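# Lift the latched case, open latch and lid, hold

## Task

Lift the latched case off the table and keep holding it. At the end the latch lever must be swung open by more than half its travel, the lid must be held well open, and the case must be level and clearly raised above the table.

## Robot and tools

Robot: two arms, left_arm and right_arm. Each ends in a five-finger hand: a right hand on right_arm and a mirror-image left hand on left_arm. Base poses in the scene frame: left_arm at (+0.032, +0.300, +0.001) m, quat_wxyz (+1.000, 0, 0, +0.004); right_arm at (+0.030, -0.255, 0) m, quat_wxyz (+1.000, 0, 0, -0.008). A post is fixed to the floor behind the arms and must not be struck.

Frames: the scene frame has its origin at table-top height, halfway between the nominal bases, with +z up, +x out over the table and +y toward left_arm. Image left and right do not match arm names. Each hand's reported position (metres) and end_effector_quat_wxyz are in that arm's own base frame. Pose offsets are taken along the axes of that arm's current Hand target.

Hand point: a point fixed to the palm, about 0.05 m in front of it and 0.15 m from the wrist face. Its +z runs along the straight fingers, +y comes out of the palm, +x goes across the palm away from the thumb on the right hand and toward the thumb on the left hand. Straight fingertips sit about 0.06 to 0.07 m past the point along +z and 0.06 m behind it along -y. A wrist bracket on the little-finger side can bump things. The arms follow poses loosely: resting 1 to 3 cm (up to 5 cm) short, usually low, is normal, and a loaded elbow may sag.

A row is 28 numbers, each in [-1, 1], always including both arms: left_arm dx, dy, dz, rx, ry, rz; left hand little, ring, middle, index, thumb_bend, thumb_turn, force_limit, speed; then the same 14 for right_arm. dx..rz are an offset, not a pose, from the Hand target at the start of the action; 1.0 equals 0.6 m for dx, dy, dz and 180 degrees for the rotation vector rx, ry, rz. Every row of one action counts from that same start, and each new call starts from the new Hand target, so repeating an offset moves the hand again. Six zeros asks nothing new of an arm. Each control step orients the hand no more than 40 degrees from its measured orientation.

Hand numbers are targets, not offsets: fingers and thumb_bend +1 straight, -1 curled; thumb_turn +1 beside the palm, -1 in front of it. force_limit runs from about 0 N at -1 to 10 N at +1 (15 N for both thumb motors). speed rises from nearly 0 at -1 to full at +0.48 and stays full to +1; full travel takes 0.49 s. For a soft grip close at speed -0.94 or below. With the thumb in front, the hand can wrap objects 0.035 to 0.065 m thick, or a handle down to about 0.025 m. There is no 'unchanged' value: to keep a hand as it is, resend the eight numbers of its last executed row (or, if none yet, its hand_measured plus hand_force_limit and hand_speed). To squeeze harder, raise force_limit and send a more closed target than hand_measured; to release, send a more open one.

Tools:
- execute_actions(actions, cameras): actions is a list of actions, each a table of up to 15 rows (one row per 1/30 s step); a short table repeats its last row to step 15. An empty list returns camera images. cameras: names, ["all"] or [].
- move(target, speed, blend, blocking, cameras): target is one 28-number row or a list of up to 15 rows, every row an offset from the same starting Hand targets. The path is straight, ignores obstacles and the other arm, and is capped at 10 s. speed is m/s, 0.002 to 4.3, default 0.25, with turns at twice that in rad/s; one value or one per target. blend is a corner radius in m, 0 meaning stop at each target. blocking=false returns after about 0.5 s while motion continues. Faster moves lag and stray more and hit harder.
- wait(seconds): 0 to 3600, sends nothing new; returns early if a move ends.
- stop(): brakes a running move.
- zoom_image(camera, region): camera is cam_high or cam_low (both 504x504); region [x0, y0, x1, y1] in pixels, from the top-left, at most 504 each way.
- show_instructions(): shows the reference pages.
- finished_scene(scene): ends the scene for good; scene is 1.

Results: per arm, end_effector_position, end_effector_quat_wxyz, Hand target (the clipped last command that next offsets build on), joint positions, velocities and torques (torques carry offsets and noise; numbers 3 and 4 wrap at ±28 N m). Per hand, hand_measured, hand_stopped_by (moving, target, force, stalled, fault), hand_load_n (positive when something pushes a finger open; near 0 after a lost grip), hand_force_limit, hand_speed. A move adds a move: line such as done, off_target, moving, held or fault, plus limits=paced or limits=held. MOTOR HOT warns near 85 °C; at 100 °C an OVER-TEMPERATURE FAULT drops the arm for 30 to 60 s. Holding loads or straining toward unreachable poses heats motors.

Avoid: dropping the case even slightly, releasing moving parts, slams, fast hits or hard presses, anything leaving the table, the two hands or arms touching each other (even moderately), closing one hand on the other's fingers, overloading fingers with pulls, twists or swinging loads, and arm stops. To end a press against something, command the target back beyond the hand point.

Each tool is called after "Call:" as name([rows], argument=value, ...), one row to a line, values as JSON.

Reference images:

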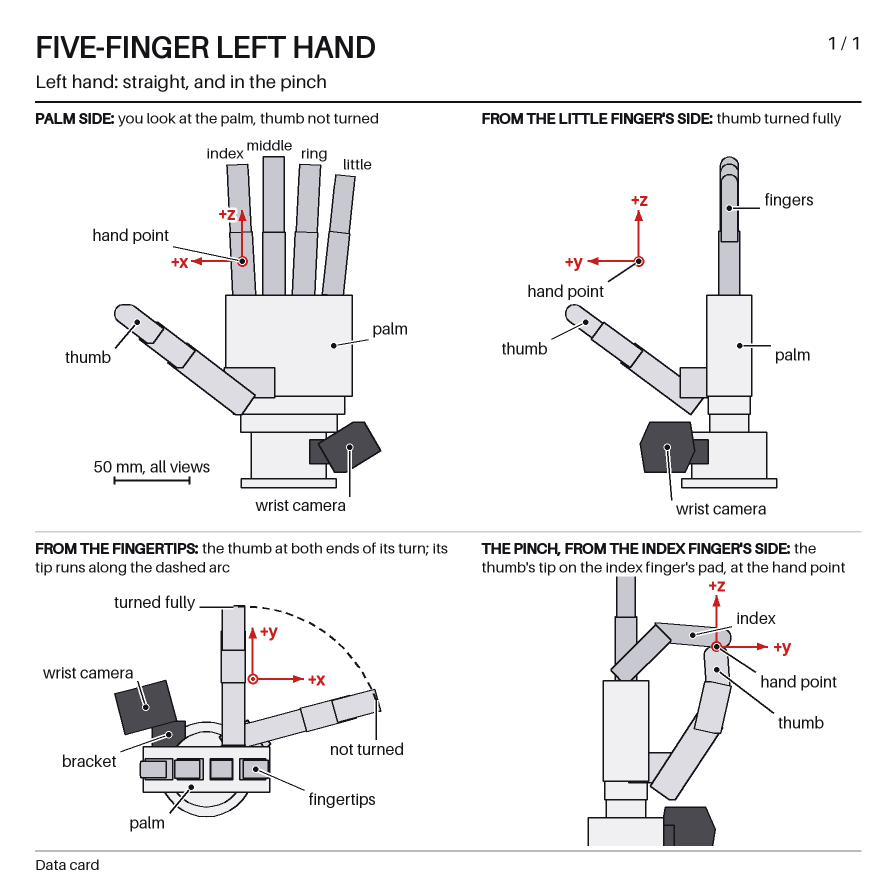

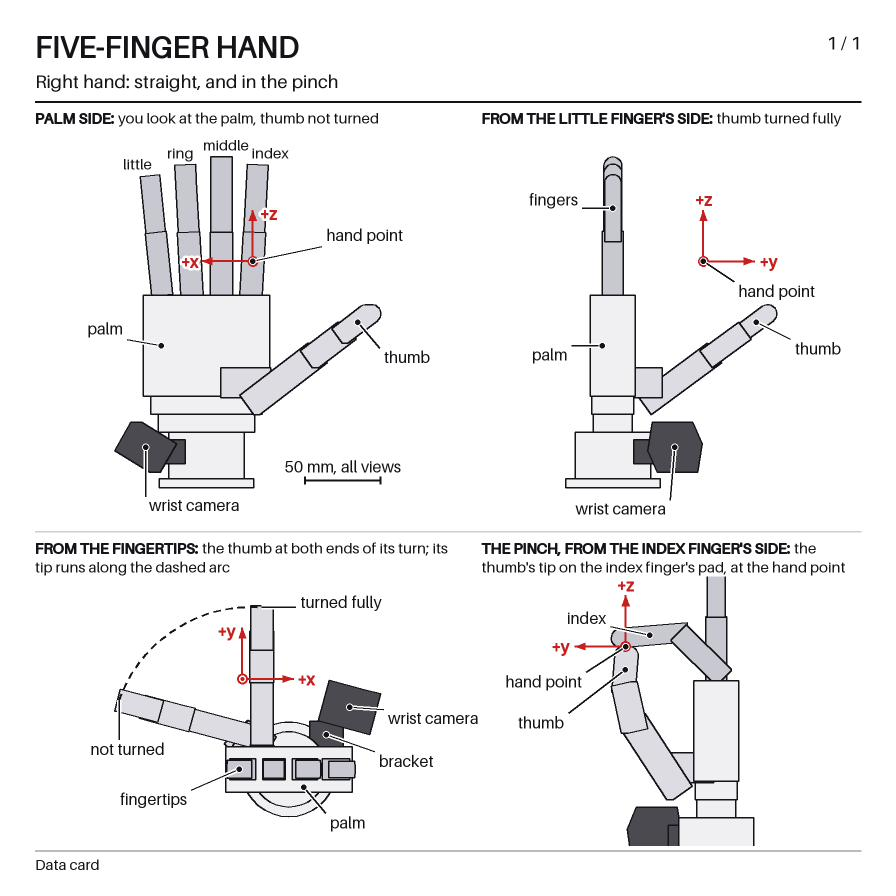

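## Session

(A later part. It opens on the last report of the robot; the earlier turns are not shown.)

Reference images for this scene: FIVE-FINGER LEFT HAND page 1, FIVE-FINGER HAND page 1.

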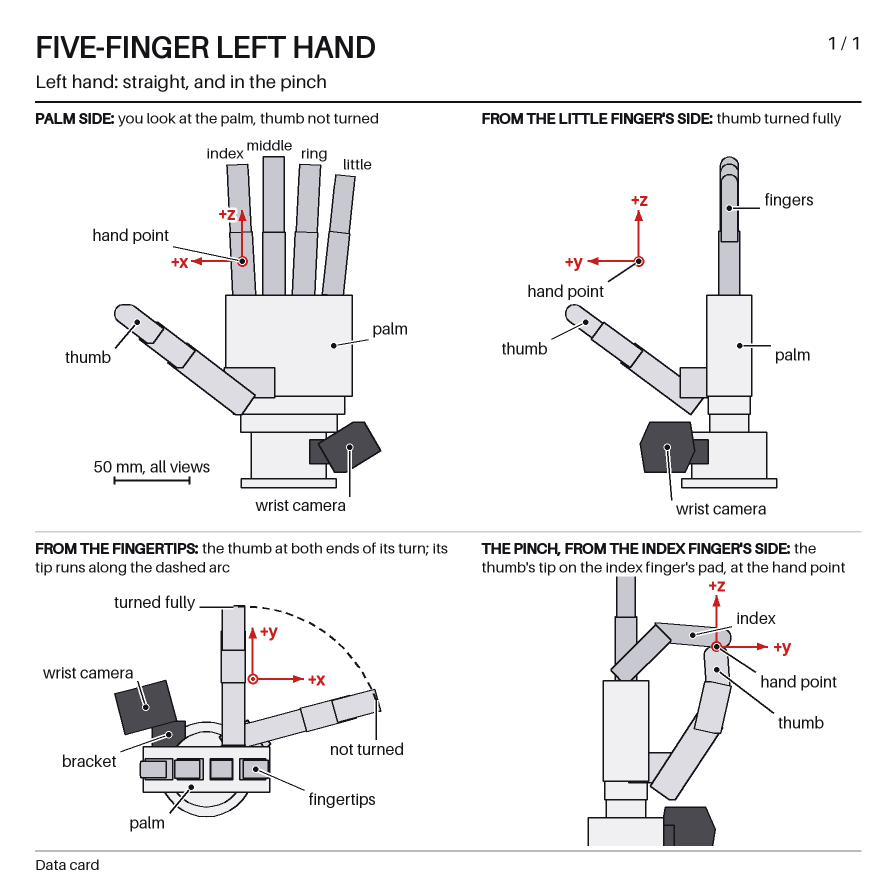

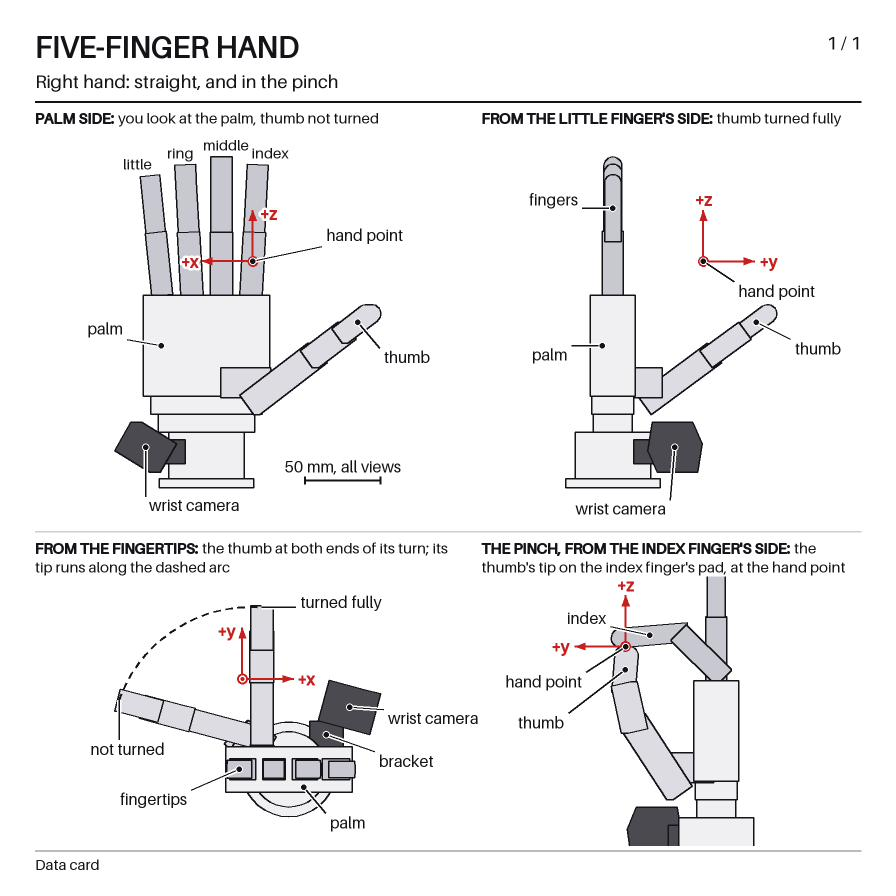

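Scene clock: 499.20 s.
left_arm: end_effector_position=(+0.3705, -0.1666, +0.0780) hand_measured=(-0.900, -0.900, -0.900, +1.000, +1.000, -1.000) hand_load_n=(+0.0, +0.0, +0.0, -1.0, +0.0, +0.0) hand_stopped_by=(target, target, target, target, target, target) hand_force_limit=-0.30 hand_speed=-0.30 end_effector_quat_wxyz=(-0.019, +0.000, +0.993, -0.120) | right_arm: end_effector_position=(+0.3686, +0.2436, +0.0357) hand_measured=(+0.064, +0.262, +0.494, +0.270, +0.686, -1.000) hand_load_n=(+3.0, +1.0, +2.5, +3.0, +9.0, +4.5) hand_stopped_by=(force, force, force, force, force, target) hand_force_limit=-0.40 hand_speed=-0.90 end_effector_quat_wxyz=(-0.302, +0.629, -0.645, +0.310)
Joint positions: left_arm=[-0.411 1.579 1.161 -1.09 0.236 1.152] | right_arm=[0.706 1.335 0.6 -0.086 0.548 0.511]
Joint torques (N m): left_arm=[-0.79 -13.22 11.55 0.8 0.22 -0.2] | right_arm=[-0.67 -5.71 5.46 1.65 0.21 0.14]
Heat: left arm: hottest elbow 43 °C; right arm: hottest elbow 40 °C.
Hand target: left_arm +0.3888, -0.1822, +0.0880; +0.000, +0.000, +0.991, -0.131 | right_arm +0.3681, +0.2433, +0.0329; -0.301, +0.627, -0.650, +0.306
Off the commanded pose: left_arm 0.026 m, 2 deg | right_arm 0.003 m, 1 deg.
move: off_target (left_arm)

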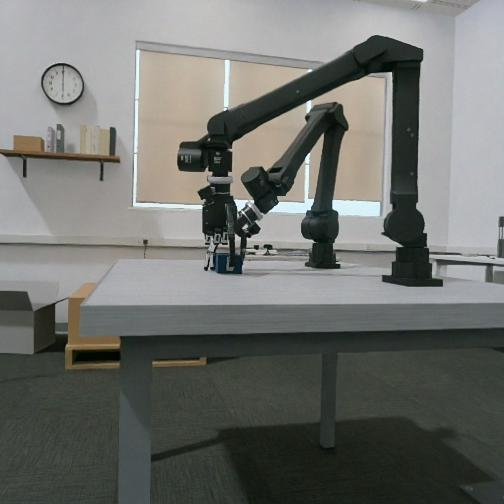

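Call:
move(target=[0.0205,0.0155,-0.0525,0,0,0,-0.9,-0.9,-0.9,1,1,-1,-0.3,-0.3,0,0,0,0,0,0,-0.2,-0.2,-0.2,-0.2,-0.2,-1,-0.4,-0.9], speed=0.05, cameras=["cam_low"])

Call:
zoom_image(camera="cam_low", region=[205, 230, 255, 280])

Scene clock: 503.40 s.
left_arm: end_effector_position=(+0.3600, -0.1611, +0.0978) hand_measured=(-0.900, -0.900, -0.900, +1.000, +1.000, -1.000) hand_load_n=(+0.0, +0.0, +0.0, +0.0, +0.0, +0.0) hand_stopped_by=(target, target, target, target, target, target) hand_force_limit=-0.30 hand_speed=-0.30 end_effector_quat_wxyz=(-0.021, -0.002, +0.992, -0.121) | right_arm: end_effector_position=(+0.3686, +0.2436, +0.0357) hand_measured=(+0.064, +0.262, +0.494, +0.270, +0.686, -1.000) hand_load_n=(+3.0, +1.0, +2.5, +3.0, +9.0, +5.0) hand_stopped_by=(force, force, force, force, force, target) hand_force_limit=-0.40 hand_speed=-0.90 end_effector_quat_wxyz=(-0.302, +0.629, -0.645, +0.310)
Joint positions: left_arm=[-0.408 1.532 1.161 -1.141 0.238 1.151] | right_arm=[0.706 1.335 0.6 -0.086 0.548 0.511]
Joint torques (N m): left_arm=[0.85 -14.56 11.48 0.02 0.17 0.05] | right_arm=[-0.73 -5.71 5.49 1.65 0.21 0.15]
Heat: left arm: hottest elbow 43 °C; right arm: hottest elbow 40 °C.
Hand target: left_arm +0.3765, -0.1651, +0.1160; +0.000, +0.000, +0.991, -0.131 | right_arm +0.3681, +0.2433, +0.0329; -0.301, +0.627, -0.650, +0.306
Off the commanded pose: left_arm 0.025 m, 3 deg | right_arm 0.003 m, 1 deg.
move: off_target (left_arm)

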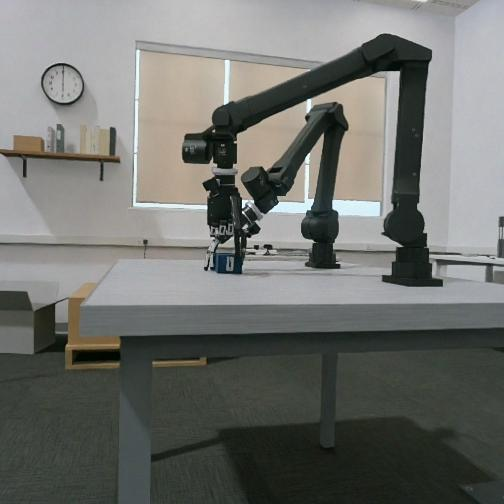

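Scaled by 10.080.

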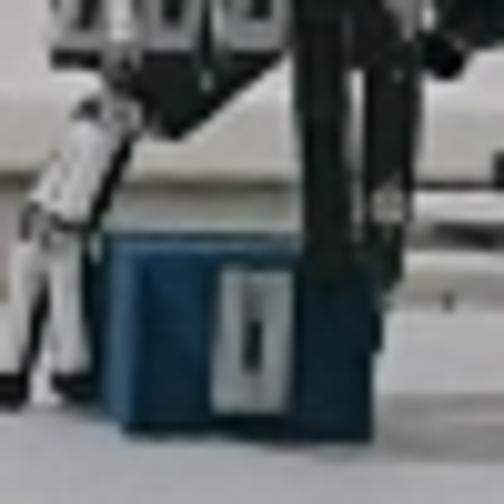

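Call:
move([
  [-0.0233,-0.0095,-0.0355,0,0,0,-0.9,-0.9,-0.9,1,1,-1,-0.3,-0.3,0,0,0,0,0,0,-0.2,-0.2,-0.2,-0.2,-0.2,-1,-0.4,-0.9],
  [-0.0233,-0.040,-0.0203,0,0,0,-0.9,-0.9,-0.9,1,1,-1,-0.3,-0.3,0,0,0,0,0,0,-0.2,-0.2,-0.2,-0.2,-0.2,-1,-0.4,-0.9],
], speed=0.05, cameras=["cam_low"])

Call:
zoom_image(camera="cam_low", region=[205, 230, 255, 280])

Scene clock: 506.63 s.
left_arm: end_effector_position=(+0.3706, -0.1739, +0.1205) hand_measured=(-0.900, -0.900, -0.900, +1.000, +1.000, -1.000) hand_load_n=(+0.0, +0.0, +0.0, +0.0, +0.0, +0.0) hand_stopped_by=(target, target, target, target, target, target) hand_force_limit=-0.30 hand_speed=-0.30 end_effector_quat_wxyz=(-0.022, +0.003, +0.992, -0.121) | right_arm: end_effector_position=(+0.3686, +0.2436, +0.0357) hand_measured=(+0.064, +0.262, +0.494, +0.270, +0.686, -1.000) hand_load_n=(+3.0, +1.0, +2.5, +3.5, +8.5, +5.0) hand_stopped_by=(force, force, force, force, force, target) hand_force_limit=-0.40 hand_speed=-0.90 end_effector_quat_wxyz=(-0.302, +0.629, -0.645, +0.310)
Joint positions: left_arm=[-0.425 1.549 1.244 -1.206 0.24 1.145] | right_arm=[0.706 1.335 0.6 -0.086 0.548 0.511]
Joint torques (N m): left_arm=[0.03 -13.33 12.19 0.65 0.03 -0.15] | right_arm=[-0.73 -5.71 5.48 1.65 0.21 0.14]
Heat: left arm: hottest elbow 44 °C; right arm: hottest elbow 40 °C.
Hand target: left_arm +0.3904, -0.1851, +0.1339; +0.000, +0.000, +0.991, -0.131 | right_arm +0.3681, +0.2433, +0.0329; -0.301, +0.627, -0.650, +0.306
Off the commanded pose: left_arm 0.027 m, 3 deg | right_arm 0.003 m, 1 deg.
move: off_target (left_arm)

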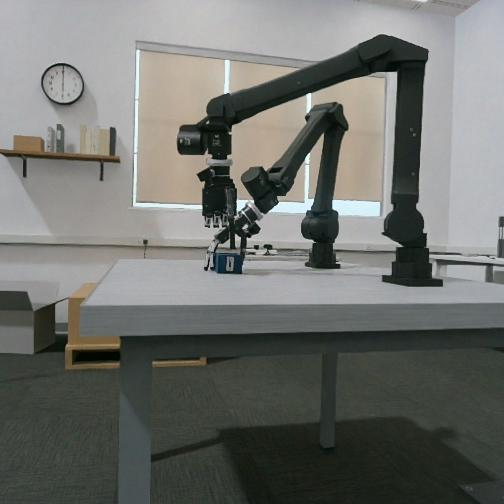

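Scaled by 10.080.

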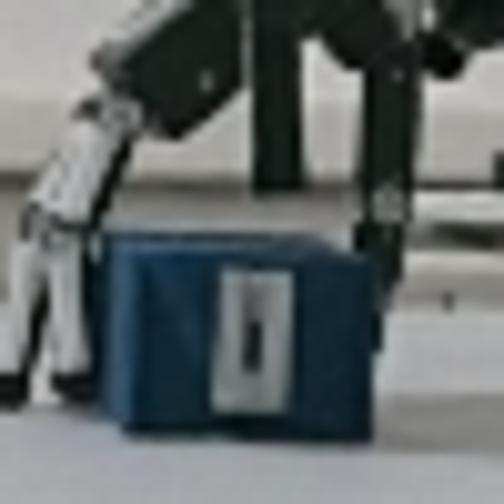

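Call:
move(target=[0.02,0.0047,0.0368,0,0,0,-0.9,-0.9,-0.9,1,1,-1,-0.3,-0.3,0,0,0,0,0,0,-0.2,-0.2,-0.2,-0.2,-0.2,-1,-0.4,-0.9], speed=0.04, cameras=["cam_low"])

Call:
zoom_image(camera="cam_low", region=[205, 230, 255, 280])

Scene clock: 509.30 s.
left_arm: end_effector_position=(+0.3794, -0.1850, +0.1157) hand_measured=(-0.900, -0.900, -0.900, +1.000, +1.000, -1.000) hand_load_n=(+0.0, +0.0, +0.0, +0.0, +0.0, +0.0) hand_stopped_by=(target, target, target, target, target, target) hand_force_limit=-0.30 hand_speed=-0.30 end_effector_quat_wxyz=(+0.000, +0.004, +0.991, -0.131) | right_arm: end_effector_position=(+0.3686, +0.2436, +0.0357) hand_measured=(+0.064, +0.262, +0.494, +0.270, +0.686, -1.000) hand_load_n=(+3.0, +0.5, +2.5, +3.5, +9.0, +5.0) hand_stopped_by=(force, force, force, force, force, target) hand_force_limit=-0.40 hand_speed=-0.90 end_effector_quat_wxyz=(-0.302, +0.629, -0.645, +0.310)
Joint positions: left_arm=[-0.439 1.549 1.235 -1.144 0.238 1.127] | right_arm=[0.706 1.335 0.6 -0.086 0.548 0.511]
Joint torques (N m): left_arm=[-0.32 -14.04 7.77 0.9 -0.02 -0.17] | right_arm=[-0.67 -5.71 5.48 1.65 0.21 0.14]
Heat: left arm: hottest elbow 44 °C; right arm: hottest elbow 40 °C.
Hand target: left_arm +0.3784, -0.1881, +0.1118; +0.000, +0.000, +0.991, -0.131 | right_arm +0.3681, +0.2433, +0.0329; -0.301, +0.627, -0.650, +0.306
Off the commanded pose: left_arm 0.005 m, 1 deg | right_arm 0.003 m, 1 deg.
move: done

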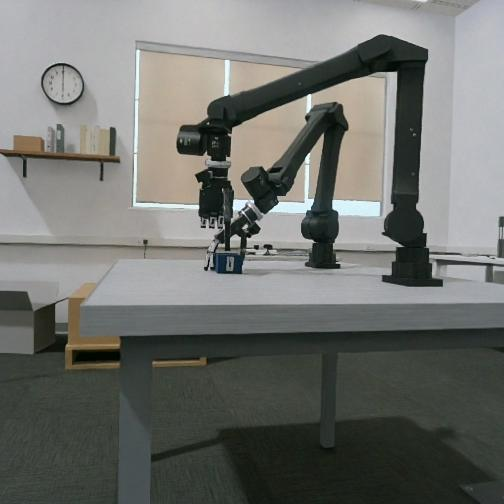

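Scaled by 10.080.

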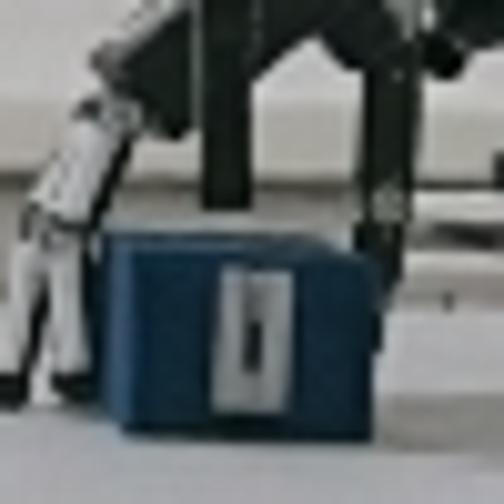

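Call:
move(target=[0,0.0162,0.0215,0,0,0,-0.9,-0.9,-0.9,1,1,-1,-0.3,-0.3,0,0,0,0,0,0,-0.2,-0.2,-0.2,-0.2,-0.2,-1,-0.4,-0.9], speed=0.04, cameras=["cam_low"])

Call:
zoom_image(camera="cam_low", region=[205, 230, 255, 280])

Scene clock: 512.53 s.
left_arm: end_effector_position=(+0.3770, -0.1839, +0.1043) hand_measured=(-0.900, -0.900, -0.900, +1.000, +1.000, -1.000) hand_load_n=(+0.0, +0.0, +0.0, +0.0, +0.0, +0.0) hand_stopped_by=(target, target, target, target, target, target) hand_force_limit=-0.30 hand_speed=-0.30 end_effector_quat_wxyz=(+0.002, +0.004, +0.991, -0.132) | right_arm: end_effector_position=(+0.3686, +0.2436, +0.0357) hand_measured=(+0.064, +0.262, +0.494, +0.270, +0.686, -1.000) hand_load_n=(+3.0, +1.0, +2.5, +3.5, +9.0, +5.5) hand_stopped_by=(force, force, force, force, force, target) hand_force_limit=-0.40 hand_speed=-0.90 end_effector_quat_wxyz=(-0.302, +0.629, -0.645, +0.310)
Joint positions: left_arm=[-0.439 1.549 1.204 -1.108 0.238 1.127] | right_arm=[0.706 1.335 0.6 -0.086 0.548 0.511]
Joint torques (N m): left_arm=[0.67 -13.33 7.62 0.96 0.03 -0.04] | right_arm=[-0.67 -5.77 5.48 1.65 0.21 0.14]
Heat: left arm: hottest elbow 44 °C; right arm: hottest elbow 40 °C.
Hand target: left_arm +0.3784, -0.1821, +0.0969; +0.000, +0.000, +0.991, -0.131 | right_arm +0.3681, +0.2433, +0.0329; -0.301, +0.627, -0.650, +0.306
Off the commanded pose: left_arm 0.008 m, 1 deg | right_arm 0.003 m, 1 deg.
move: done

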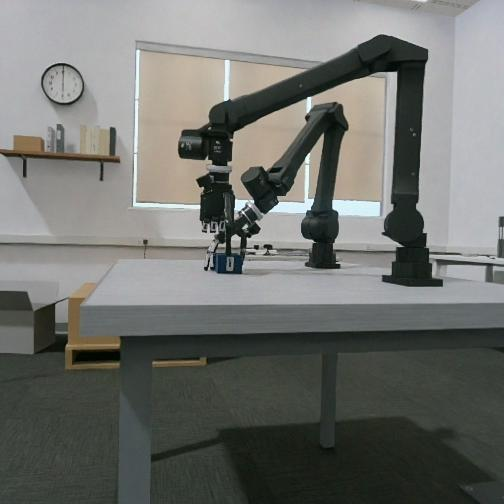

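Scaled by 10.080.

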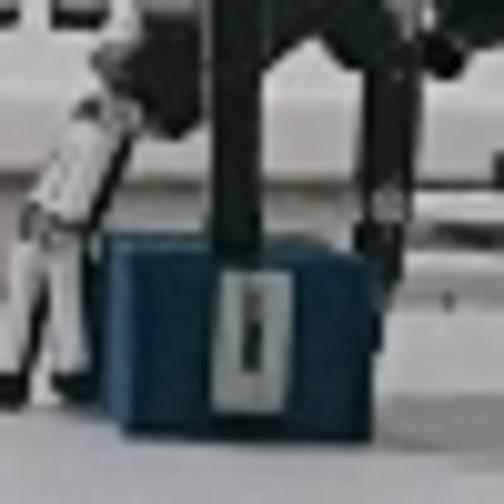

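Call:
move(target=[0,0.0155,-0.009,0,0,0,-0.9,-0.9,-0.9,1,1,-1,-0.3,-0.3,0,0,0,0,0,0,-0.2,-0.2,-0.2,-0.2,-0.2,-1,-0.4,-0.9], speed=0.04, cameras=["cam_low"])

Call:
zoom_image(camera="cam_low", region=[205, 230, 255, 280])

Scene clock: 515.07 s.
left_arm: end_effector_position=(+0.3780, -0.1752, +0.1019) hand_measured=(-0.900, -0.900, -0.900, +1.000, +1.000, -1.000) hand_load_n=(+0.0, +0.0, +0.0, +0.0, +0.0, +0.0) hand_stopped_by=(target, target, target, target, target, target) hand_force_limit=-0.30 hand_speed=-0.30 end_effector_quat_wxyz=(+0.000, -0.004, +0.991, -0.132) | right_arm: end_effector_position=(+0.3686, +0.2435, +0.0357) hand_measured=(+0.064, +0.262, +0.494, +0.270, +0.686, -1.000) hand_load_n=(+3.0, +0.5, +2.5, +3.0, +8.5, +5.0) hand_stopped_by=(force, force, force, force, force, target) hand_force_limit=-0.40 hand_speed=-0.90 end_effector_quat_wxyz=(-0.302, +0.629, -0.645, +0.310)
Joint positions: left_arm=[-0.418 1.549 1.196 -1.108 0.241 1.131] | right_arm=[0.706 1.335 0.6 -0.086 0.548 0.511]
Joint torques (N m): left_arm=[0.73 -14.21 7.66 0.54 0.04 0.15] | right_arm=[-0.67 -5.71 5.48 1.65 0.2 0.14]
Heat: left arm: hottest elbow 44 °C; right arm: hottest elbow 40 °C.
Hand target: left_arm +0.3785, -0.1717, +0.0998; +0.000, +0.000, +0.991, -0.131 | right_arm +0.3681, +0.2432, +0.0329; -0.301, +0.627, -0.650, +0.306
Off the commanded pose: left_arm 0.004 m, 1 deg | right_arm 0.003 m, 1 deg.
move: done

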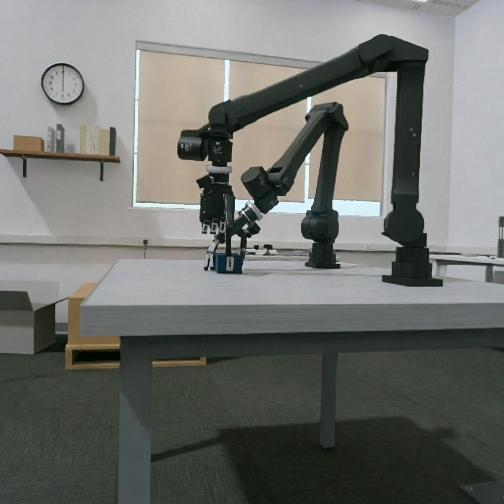

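Scaled by 10.080.

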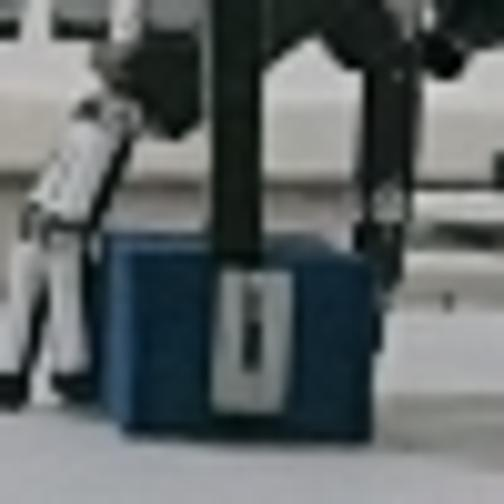

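Call:
move(target=[0,-0.0013,0.021,0,0,0,-0.9,-0.9,-0.9,1,1,-1,-0.3,-0.3,0,0,0,0,0,0,-0.2,-0.2,-0.2,-0.2,-0.2,-1,-0.4,-0.9], speed=0.03, cameras=["cam_low"])

Call:
zoom_image(camera="cam_low", region=[205, 230, 255, 280])

Scene clock: 517.37 s.
left_arm: end_effector_position=(+0.3777, -0.1751, +0.0975) hand_measured=(-0.900, -0.900, -0.900, +1.000, +1.000, -1.000) hand_load_n=(+0.0, +0.0, +0.0, +0.0, -0.5, +0.0) hand_stopped_by=(target, target, target, target, target, target) hand_force_limit=-0.30 hand_speed=-0.30 end_effector_quat_wxyz=(+0.001, -0.004, +0.991, -0.132) | right_arm: end_effector_position=(+0.3686, +0.2435, +0.0357) hand_measured=(+0.064, +0.262, +0.494, +0.270, +0.686, -1.000) hand_load_n=(+3.0, +0.5, +2.0, +4.0, +8.5, +5.0) hand_stopped_by=(force, force, force, force, force, target) hand_force_limit=-0.40 hand_speed=-0.90 end_effector_quat_wxyz=(-0.302, +0.629, -0.645, +0.310)
Joint positions: left_arm=[-0.418 1.549 1.185 -1.092 0.241 1.131] | right_arm=[0.706 1.335 0.6 -0.086 0.548 0.511]
Joint torques (N m): left_arm=[0.03 -12.86 7.31 1.17 0 0.06] | right_arm=[-0.67 -5.71 5.48 1.65 0.21 0.14]
Heat: left arm: hottest elbow 44 °C; right arm: hottest elbow 40 °C.
Hand target: left_arm +0.3784, -0.1757, +0.0878; +0.000, +0.000, +0.991, -0.131 | right_arm +0.3681, +0.2432, +0.0329; -0.301, +0.627, -0.650, +0.306
Off the commanded pose: left_arm 0.010 m, 1 deg | right_arm 0.003 m, 1 deg.
move: done

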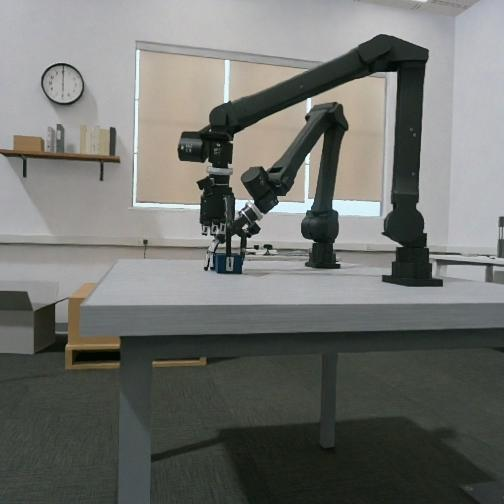

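Scaled by 10.080.

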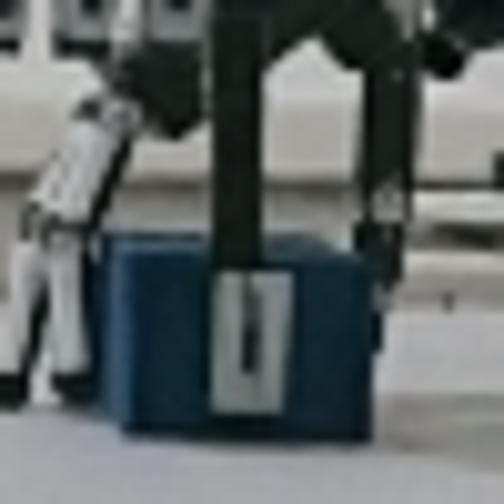

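Call:
move(target=[0,0.001,0.0165,0,0,0,-0.9,-0.9,-0.9,1,1,-1,-0.3,-0.3,0,0,0,0,0,0,-0.2,-0.2,-0.2,-0.2,-0.2,-1,-0.4,-0.9], speed=0.03, cameras=["cam_low"])

Call:
zoom_image(camera="cam_low", region=[205, 230, 255, 280])

Scene clock: 524.30 s.
left_arm: end_effector_position=(+0.3789, -0.1760, +0.0950) hand_measured=(-0.900, -0.900, -0.900, +1.000, +1.000, -1.000) hand_load_n=(+0.0, +0.0, +0.0, +0.0, +0.0, +0.0) hand_stopped_by=(target, target, target, target, target, target) hand_force_limit=-0.30 hand_speed=-0.30 end_effector_quat_wxyz=(+0.005, -0.003, +0.991, -0.135) | right_arm: end_effector_position=(+0.3689, +0.2432, +0.0358) hand_measured=(+0.064, +0.262, +0.494, +0.270, +0.686, -1.000) hand_load_n=(+4.0, +0.0, +2.0, +4.0, +8.0, +4.5) hand_stopped_by=(force, force, force, force, force, target) hand_force_limit=-0.40 hand_speed=-0.90 end_effector_quat_wxyz=(-0.302, +0.628, -0.646, +0.310)
Joint positions: left_arm=[-0.418 1.549 1.178 -1.077 0.242 1.131] | right_arm=[0.704 1.335 0.6 -0.086 0.548 0.512]
Joint torques (N m): left_arm=[-0.26 -11.93 6.74 1.59 -0.1 0.02] | right_arm=[-0.62 -5.71 5.49 1.65 0.2 0.13]
Heat: left arm: hottest elbow 43 °C; right arm: hottest elbow 39 °C.
Hand target: left_arm +0.3785, -0.1777, +0.0781; +0.000, +0.000, +0.991, -0.131 | right_arm +0.3681, +0.2432, +0.0329; -0.301, +0.626, -0.651, +0.306
Off the commanded pose: left_arm 0.017 m, 1 deg | right_arm 0.003 m, 1 deg.
move: off_target (left_arm)

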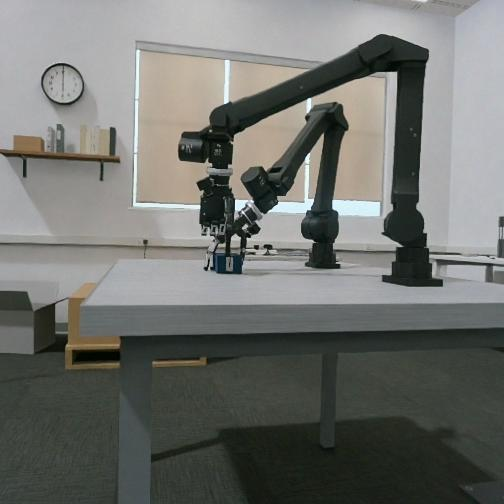

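Scaled by 10.080.

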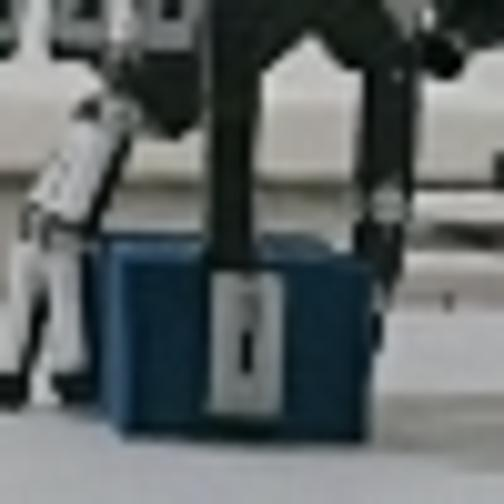

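Call:
move([
  [0,0.0158,-0.1338,0,0,0,-0.9,-0.9,-0.9,1,1,-1,-0.3,-0.3,0,0,0,0,0,0,-0.2,-0.2,-0.2,-0.2,-0.2,-1,-0.4,-0.9],
  [-0.011,-0.007,-0.1397,0.1152,-0.2993,-0.5177,1,1,1,1,1,-1,-0.3,-0.3,0,0,0,0,0,0,-0.2,-0.2,-0.2,-0.2,-0.2,-1,-0.4,-0.9],
  [-0.011,-0.1063,-0.0525,0.1152,-0.2993,-0.5177,1,1,1,1,1,-1,-0.3,-0.3,0,0,0,0,0,0,-0.2,-0.2,-0.2,-0.2,-0.2,-1,-0.4,-0.9],
], speed=[0.1,0.15,0.08], cameras=["all"])

Scene clock: 560.33 s.
left_arm: end_effector_position=(+0.3836, -0.1815, +0.1481) hand_measured=(+1.000, +1.000, +1.000, +1.000, +1.000, -1.000) hand_load_n=(+0.0, +0.0, -0.5, +0.0, +0.0, +0.0) hand_stopped_by=(target, target, target, target, target, target) hand_force_limit=-0.30 hand_speed=-0.30 end_effector_quat_wxyz=(-0.308, +0.738, -0.557, +0.225) | right_arm: end_effector_position=(+0.3689, +0.2433, +0.0358) hand_measured=(+0.064, +0.262, +0.494, +0.270, +0.686, -1.000) hand_load_n=(+3.0, +0.5, +2.0, +4.0, +8.5, +4.5) hand_stopped_by=(force, force, force, force, force, target) hand_force_limit=-0.40 hand_speed=-0.90 end_effector_quat_wxyz=(-0.303, +0.628, -0.647, +0.310)
Joint positions: left_arm=[-0.562 1.158 0.854 -0.689 -0.562 -0.669] | right_arm=[0.704 1.335 0.6 -0.086 0.548 0.513]
Joint torques (N m): left_arm=[0.09 -8.47 9.05 1.26 -0.65 -0.18] | right_arm=[-0.62 -5.71 5.48 1.65 0.21 0.12]
Heat: left arm: hottest elbow 42 °C; right arm: hottest elbow 39 °C.
Hand target: left_arm +0.3851, -0.1836, +0.1482; -0.307, +0.741, -0.551, +0.228 (not the last commanded pose) | right_arm +0.3681, +0.2432, +0.0329; -0.301, +0.626, -0.651, +0.306
Off the commanded pose: left_arm 0.055 m, 1 deg | right_arm 0.003 m, 1 deg.
move: off_target (left_arm; path cut at 10 s); path passed 2 of 3 targets

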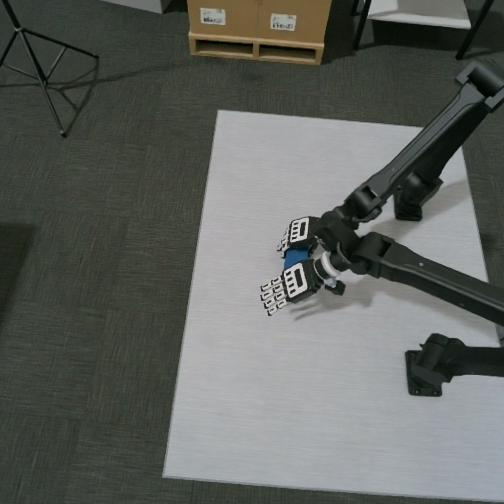

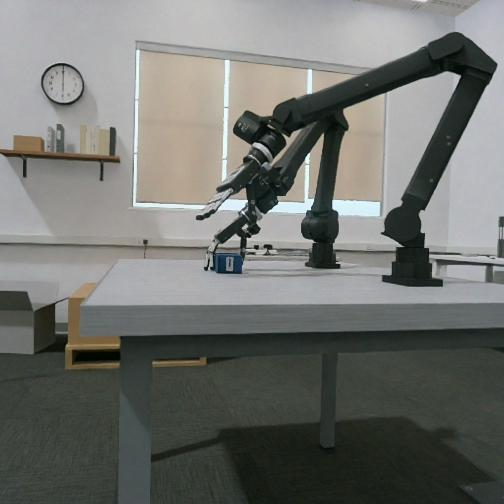

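Call:
execute_actions([
  [[0,0,0,0,0,0,1,1,1,-0.2,0.5,-1,-0.3,-0.3,0,0,0,0,0,0,-0.2,-0.2,-0.2,-0.2,-0.2,-1,-0.4,-0.9]],
], cameras=["all"])

Call:
zoom_image(camera="cam_low", region=[190, 190, 270, 280])

Call:
zoom_image(camera="cam_high", region=[255, 240, 335, 320])

Scene clock: 562.63 s.
left_arm: end_effector_position=(+0.3836, -0.1815, +0.1481) hand_measured=(+1.000, +1.000, +1.000, -0.200, +0.500, -1.000) hand_load_n=(+0.0, +0.0, +0.0, +0.0, +0.0, +0.0) hand_stopped_by=(target, target, target, target, target, target) hand_force_limit=-0.30 hand_speed=-0.30 end_effector_quat_wxyz=(-0.308, +0.738, -0.557, +0.225) | right_arm: end_effector_position=(+0.3689, +0.2433, +0.0358) hand_measured=(+0.064, +0.262, +0.494, +0.270, +0.686, -1.000) hand_load_n=(+3.0, +0.5, +2.0, +3.5, +9.0, +4.5) hand_stopped_by=(force, force, force, force, force, target) hand_force_limit=-0.40 hand_speed=-0.90 end_effector_quat_wxyz=(-0.303, +0.628, -0.647, +0.310)
Joint positions: left_arm=[-0.562 1.158 0.854 -0.689 -0.562 -0.669] | right_arm=[0.704 1.335 0.6 -0.086 0.548 0.513]
Joint torques (N m): left_arm=[0.03 -8.59 9.13 1.26 -0.64 -0.15] | right_arm=[-0.67 -5.71 5.48 1.65 0.2 0.12]
Heat: left arm: hottest elbow 42 °C; right arm: hottest elbow 39 °C.
Hand target: left_arm +0.3851, -0.1837, +0.1482; -0.307, +0.741, -0.551, +0.228 | right_arm +0.3681, +0.2432, +0.0329; -0.301, +0.626, -0.651, +0.306
Off the commanded pose: left_arm 0.003 m, 1 deg | right_arm 0.003 m, 1 deg.

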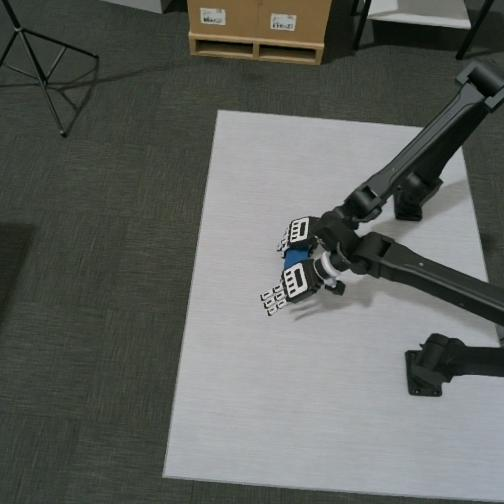

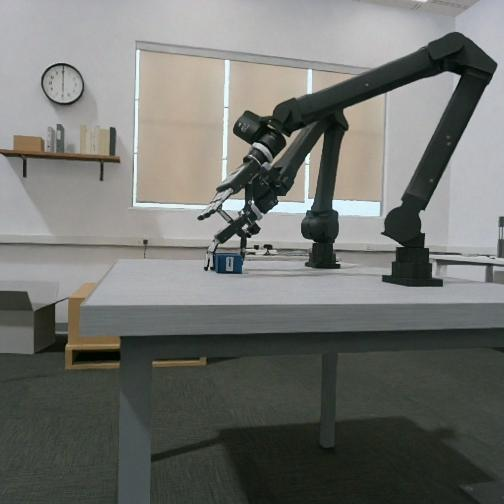

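Scaled by 5.600.

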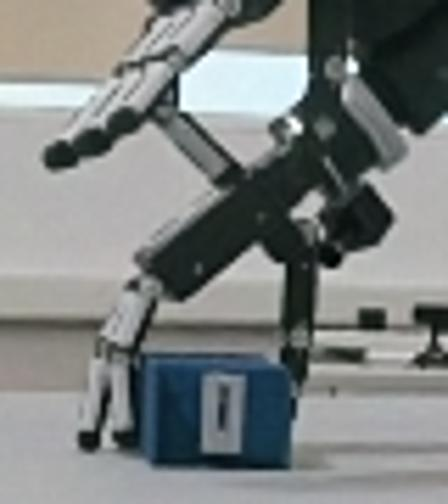

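Scaled by 6.300.

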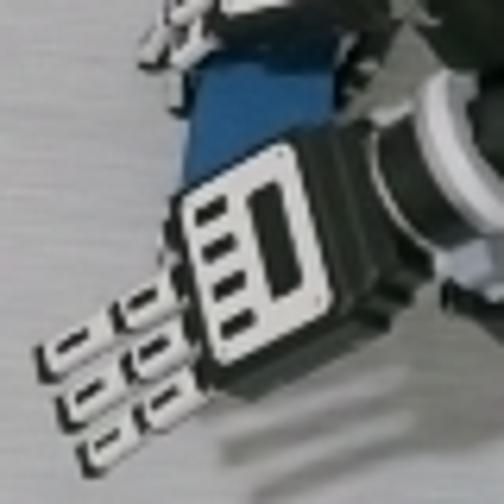

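Call:
zoom_image(camera="cam_low", region=[205, 195, 255, 245])

Scaled by 10.080.

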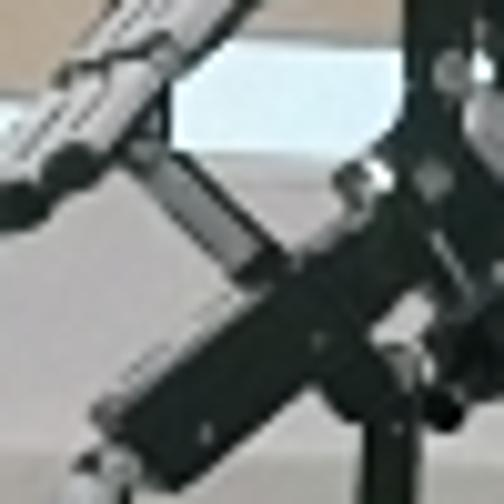

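Call:
move(target=[0.1095,0.086,0.0277,0.0833,0.0024,0.0017,1,1,1,0,0.5,-1,-0.3,-0.3,0,0,0,0,0,0,-0.2,-0.2,-0.2,-0.2,-0.2,-1,-0.4,-0.9], speed=0.08, cameras=["all"])

Call:
zoom_image(camera="cam_low", region=[200, 210, 260, 280])

Call:
zoom_image(camera="cam_high", region=[260, 220, 340, 300])

Scene clock: 594.30 s.
left_arm: end_effector_position=(+0.3814, -0.2231, +0.1224) hand_measured=(+1.000, +1.000, +1.000, +0.000, +0.500, -1.000) hand_load_n=(+0.0, +0.0, +0.0, +0.0, +0.0, +0.0) hand_stopped_by=(target, target, target, target, target, target) hand_force_limit=-0.30 hand_speed=-0.30 end_effector_quat_wxyz=(-0.369, +0.708, -0.539, +0.268) | right_arm: end_effector_position=(+0.3689, +0.2433, +0.0358) hand_measured=(+0.064, +0.262, +0.494, +0.270, +0.686, -1.000) hand_load_n=(+3.0, +0.0, +1.5, +3.5, +8.5, +4.0) hand_stopped_by=(force, force, force, force, force, target) hand_force_limit=-0.40 hand_speed=-0.90 end_effector_quat_wxyz=(-0.303, +0.628, -0.647, +0.310)
Joint positions: left_arm=[-0.731 1.221 0.777 -0.5 -0.765 -0.741] | right_arm=[0.704 1.335 0.6 -0.086 0.548 0.513]
Joint torques (N m): left_arm=[0.56 -9.58 8.57 1.05 -0.7 0] | right_arm=[-0.62 -5.71 5.46 1.65 0.21 0.12]
Heat: left arm: hottest elbow 44 °C; right arm: hottest elbow 39 °C.
Hand target: left_arm +0.3821, -0.2214, +0.1234; -0.370, +0.709, -0.538, +0.267 (not the last commanded pose) | right_arm +0.3681, +0.2432, +0.0329; -0.301, +0.626, -0.651, +0.306
Off the commanded pose: left_arm 0.038 m, 6 deg | right_arm 0.003 m, 1 deg.
move: held (left_arm; a check stopped the path); limits=held
pose unreachable (left arm): on one or more control steps of this call, first in action 0 (counted from 0), this arm could not follow its commanded pose, so it was not sent that pose on those steps. It may still have moved: this result reports where it is.
cause: moving toward the commanded pose would bring a part of the arm too close to another arm (a part of this arm just beyond joint 4 (wrist pitch) and a part of the right arm just beyond its joint 4 (wrist pitch), 13 mm apart when this arm was first held).

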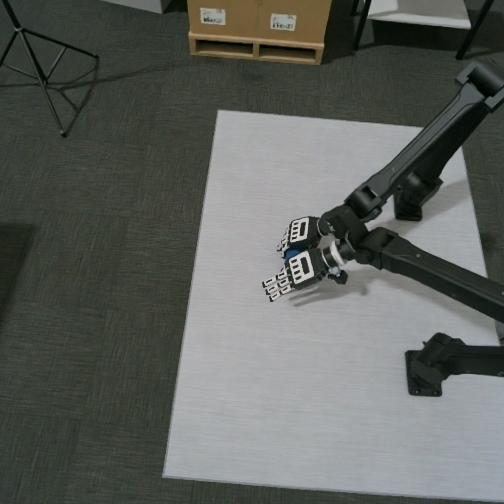

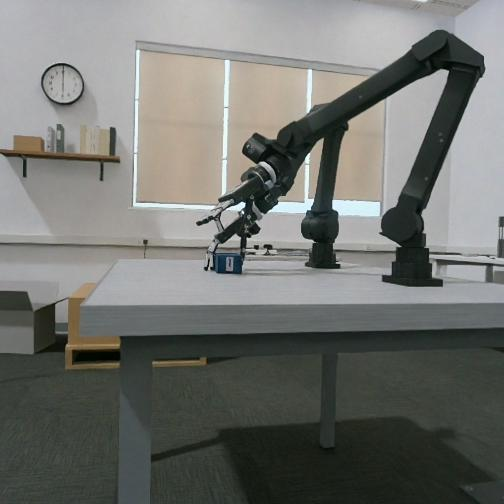

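Scaled by 7.200.

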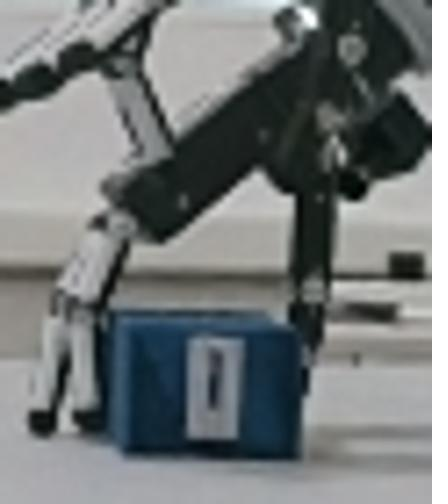

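Scaled by 6.300.

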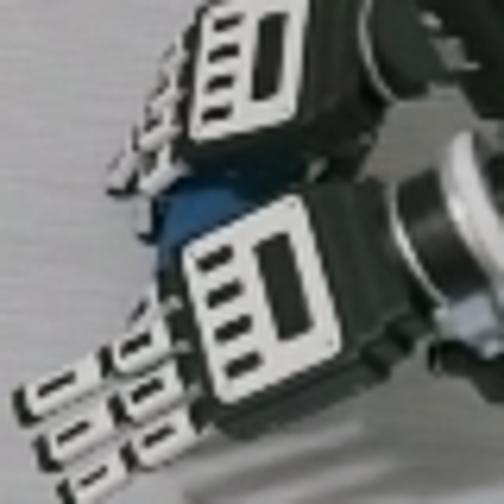

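Call:
move([
  [-0.1633,-0.16,-0.0578,0,0,0,1,1,1,0,0.5,-1,-0.3,-0.3,0,0,0,0,0,0,-0.3,-0.3,-0.3,-0.3,-0.3,-1,-0.1,-0.9],
  [-0.2867,-0.268,-0.1225,-0.0781,0.3574,-0.3607,1,1,1,0,0.5,-1,-0.3,-0.3,0,0,0,0,0,0,-0.3,-0.3,-0.3,-0.3,-0.3,-1,-0.1,-0.9],
], speed=0.15, blend=0.03)

Scene clock: 619.97 s.
left_arm: end_effector_position=(+0.3675, -0.0520, +0.3027) hand_measured=(+1.000, +1.000, +1.000, +0.000, +0.500, -1.000) hand_load_n=(+0.0, +0.0, +0.0, +0.0, +0.0, +0.0) hand_stopped_by=(target, target, target, target, target, target) hand_force_limit=-0.30 hand_speed=-0.30 end_effector_quat_wxyz=(+0.225, +0.668, -0.234, +0.670) | right_arm: end_effector_position=(+0.3714, +0.2432, +0.0375) hand_measured=(+0.020, +0.236, +0.254, +0.262, +0.686, -1.000) hand_load_n=(+4.0, +3.5, +5.0, +2.5, +14.0, +9.5) hand_stopped_by=(force, force, force, force, force, target) hand_force_limit=-0.10 hand_speed=-0.90 end_effector_quat_wxyz=(-0.306, +0.624, -0.647, +0.313)
Joint positions: left_arm=[0.431 1.041 0.432 0.606 1.092 -1.555] | right_arm=[0.703 1.335 0.6 -0.077 0.553 0.513]
Joint torques (N m): left_arm=[0.67 -5.25 7.6 2.11 -0.08 -0.22] | right_arm=[-0.5 -5.77 5.49 1.26 0.04 0.12]
Heat: left arm: hottest elbow 44 °C; right arm: hottest elbow 39 °C.
Hand target: left_arm +0.3678, -0.0497, +0.3001; +0.228, +0.669, -0.227, +0.670 | right_arm +0.3681, +0.2433, +0.0329; -0.301, +0.627, -0.650, +0.306
Off the commanded pose: left_arm 0.004 m, 1 deg | right_arm 0.006 m, 1 deg.
move: done; blend cut to 0 m at target 1

Call:
move(target=[0,0,0,0,0,0,1,1,1,0,0.5,-1,-0.3,-0.3,-0.003,-0.310,-0.2525,0,0,0,-0.3,-0.3,-0.3,-0.3,-0.3,-1,-0.1,-0.9], speed=0.1, cameras=["all"])

Call:
zoom_image(camera="cam_low", region=[190, 130, 280, 220])

Call:
zoom_image(camera="cam_high", region=[250, 180, 340, 270])

Scene clock: 624.87 s.
left_arm: end_effector_position=(+0.3675, -0.0520, +0.3028) hand_measured=(+1.000, +1.000, +1.000, +0.000, +0.500, -1.000) hand_load_n=(+0.0, +0.0, +0.0, +0.0, +0.0, +0.0) hand_stopped_by=(target, target, target, target, target, target) hand_force_limit=-0.30 hand_speed=-0.30 end_effector_quat_wxyz=(+0.225, +0.668, -0.234, +0.670) | right_arm: end_effector_position=(+0.3587, +0.2352, +0.2406) hand_measured=(+0.020, +0.236, +0.254, +0.262, +0.686, -1.000) hand_load_n=(+3.5, +3.0, +4.5, +2.0, +14.5, +9.0) hand_stopped_by=(force, force, force, force, force, target) hand_force_limit=-0.10 hand_speed=-0.90 end_effector_quat_wxyz=(-0.273, +0.643, -0.648, +0.305)
Joint positions: left_arm=[0.431 1.041 0.432 0.606 1.092 -1.556] | right_arm=[0.703 1.081 1.02 -0.828 0.543 0.513]
Joint torques (N m): left_arm=[0.67 -5.25 7.58 2.15 -0.09 -0.21] | right_arm=[-0.56 -5.95 10.89 1.46 0.38 0.11]
Heat: left arm: hottest elbow 44 °C; right arm: hottest elbow 40 °C.
Hand target: left_arm +0.3678, -0.0497, +0.3002; +0.228, +0.669, -0.227, +0.670 | right_arm +0.3681, +0.2429, +0.2729; -0.302, +0.626, -0.651, +0.306
Off the commanded pose: left_arm 0.004 m, 1 deg | right_arm 0.034 m, 4 deg.
move: off_target (right_arm)

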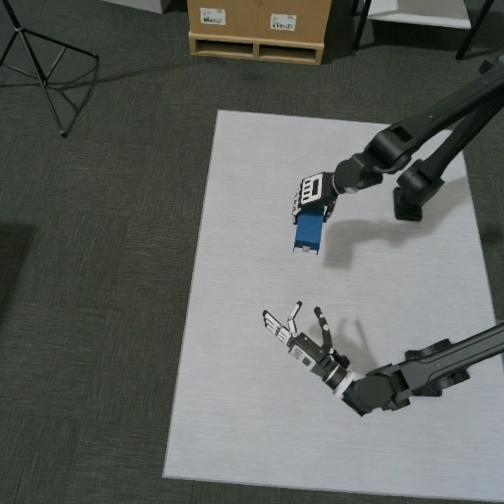

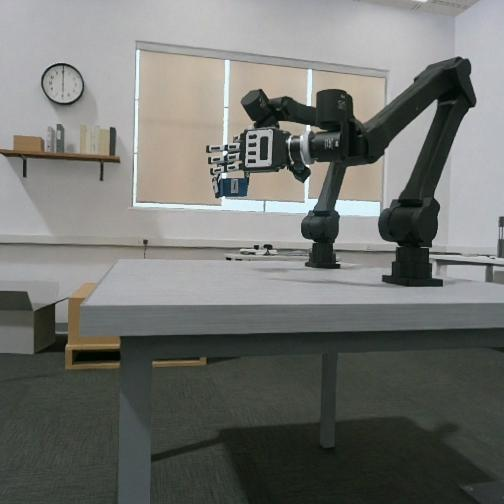

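Scaled by 5.600.

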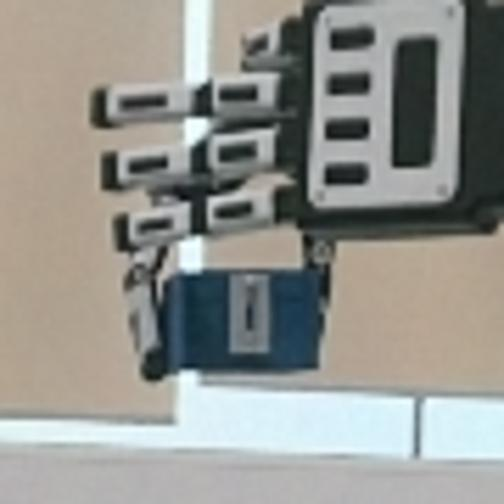

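Scaled by 5.600.

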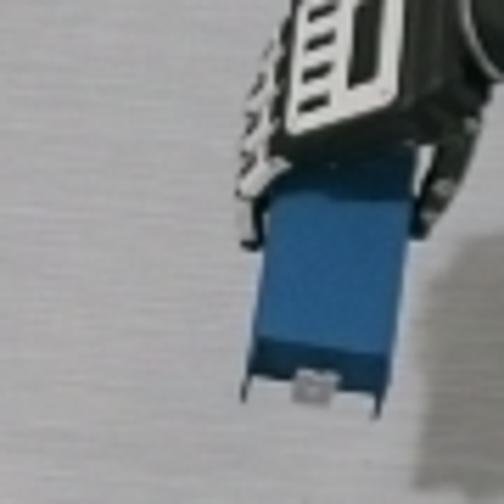

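Call:
zoom_image(camera="cam_high", region=[250, 290, 350, 390])

Scaled by 5.040.

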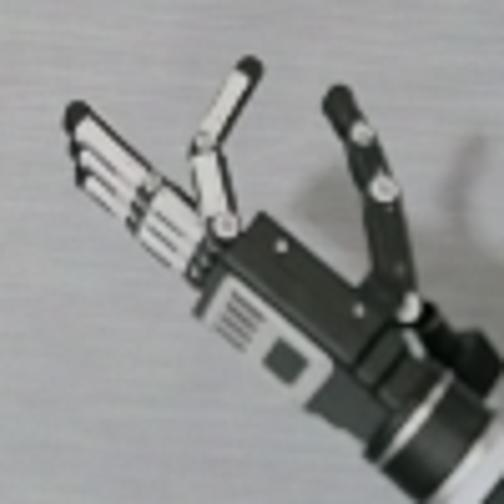

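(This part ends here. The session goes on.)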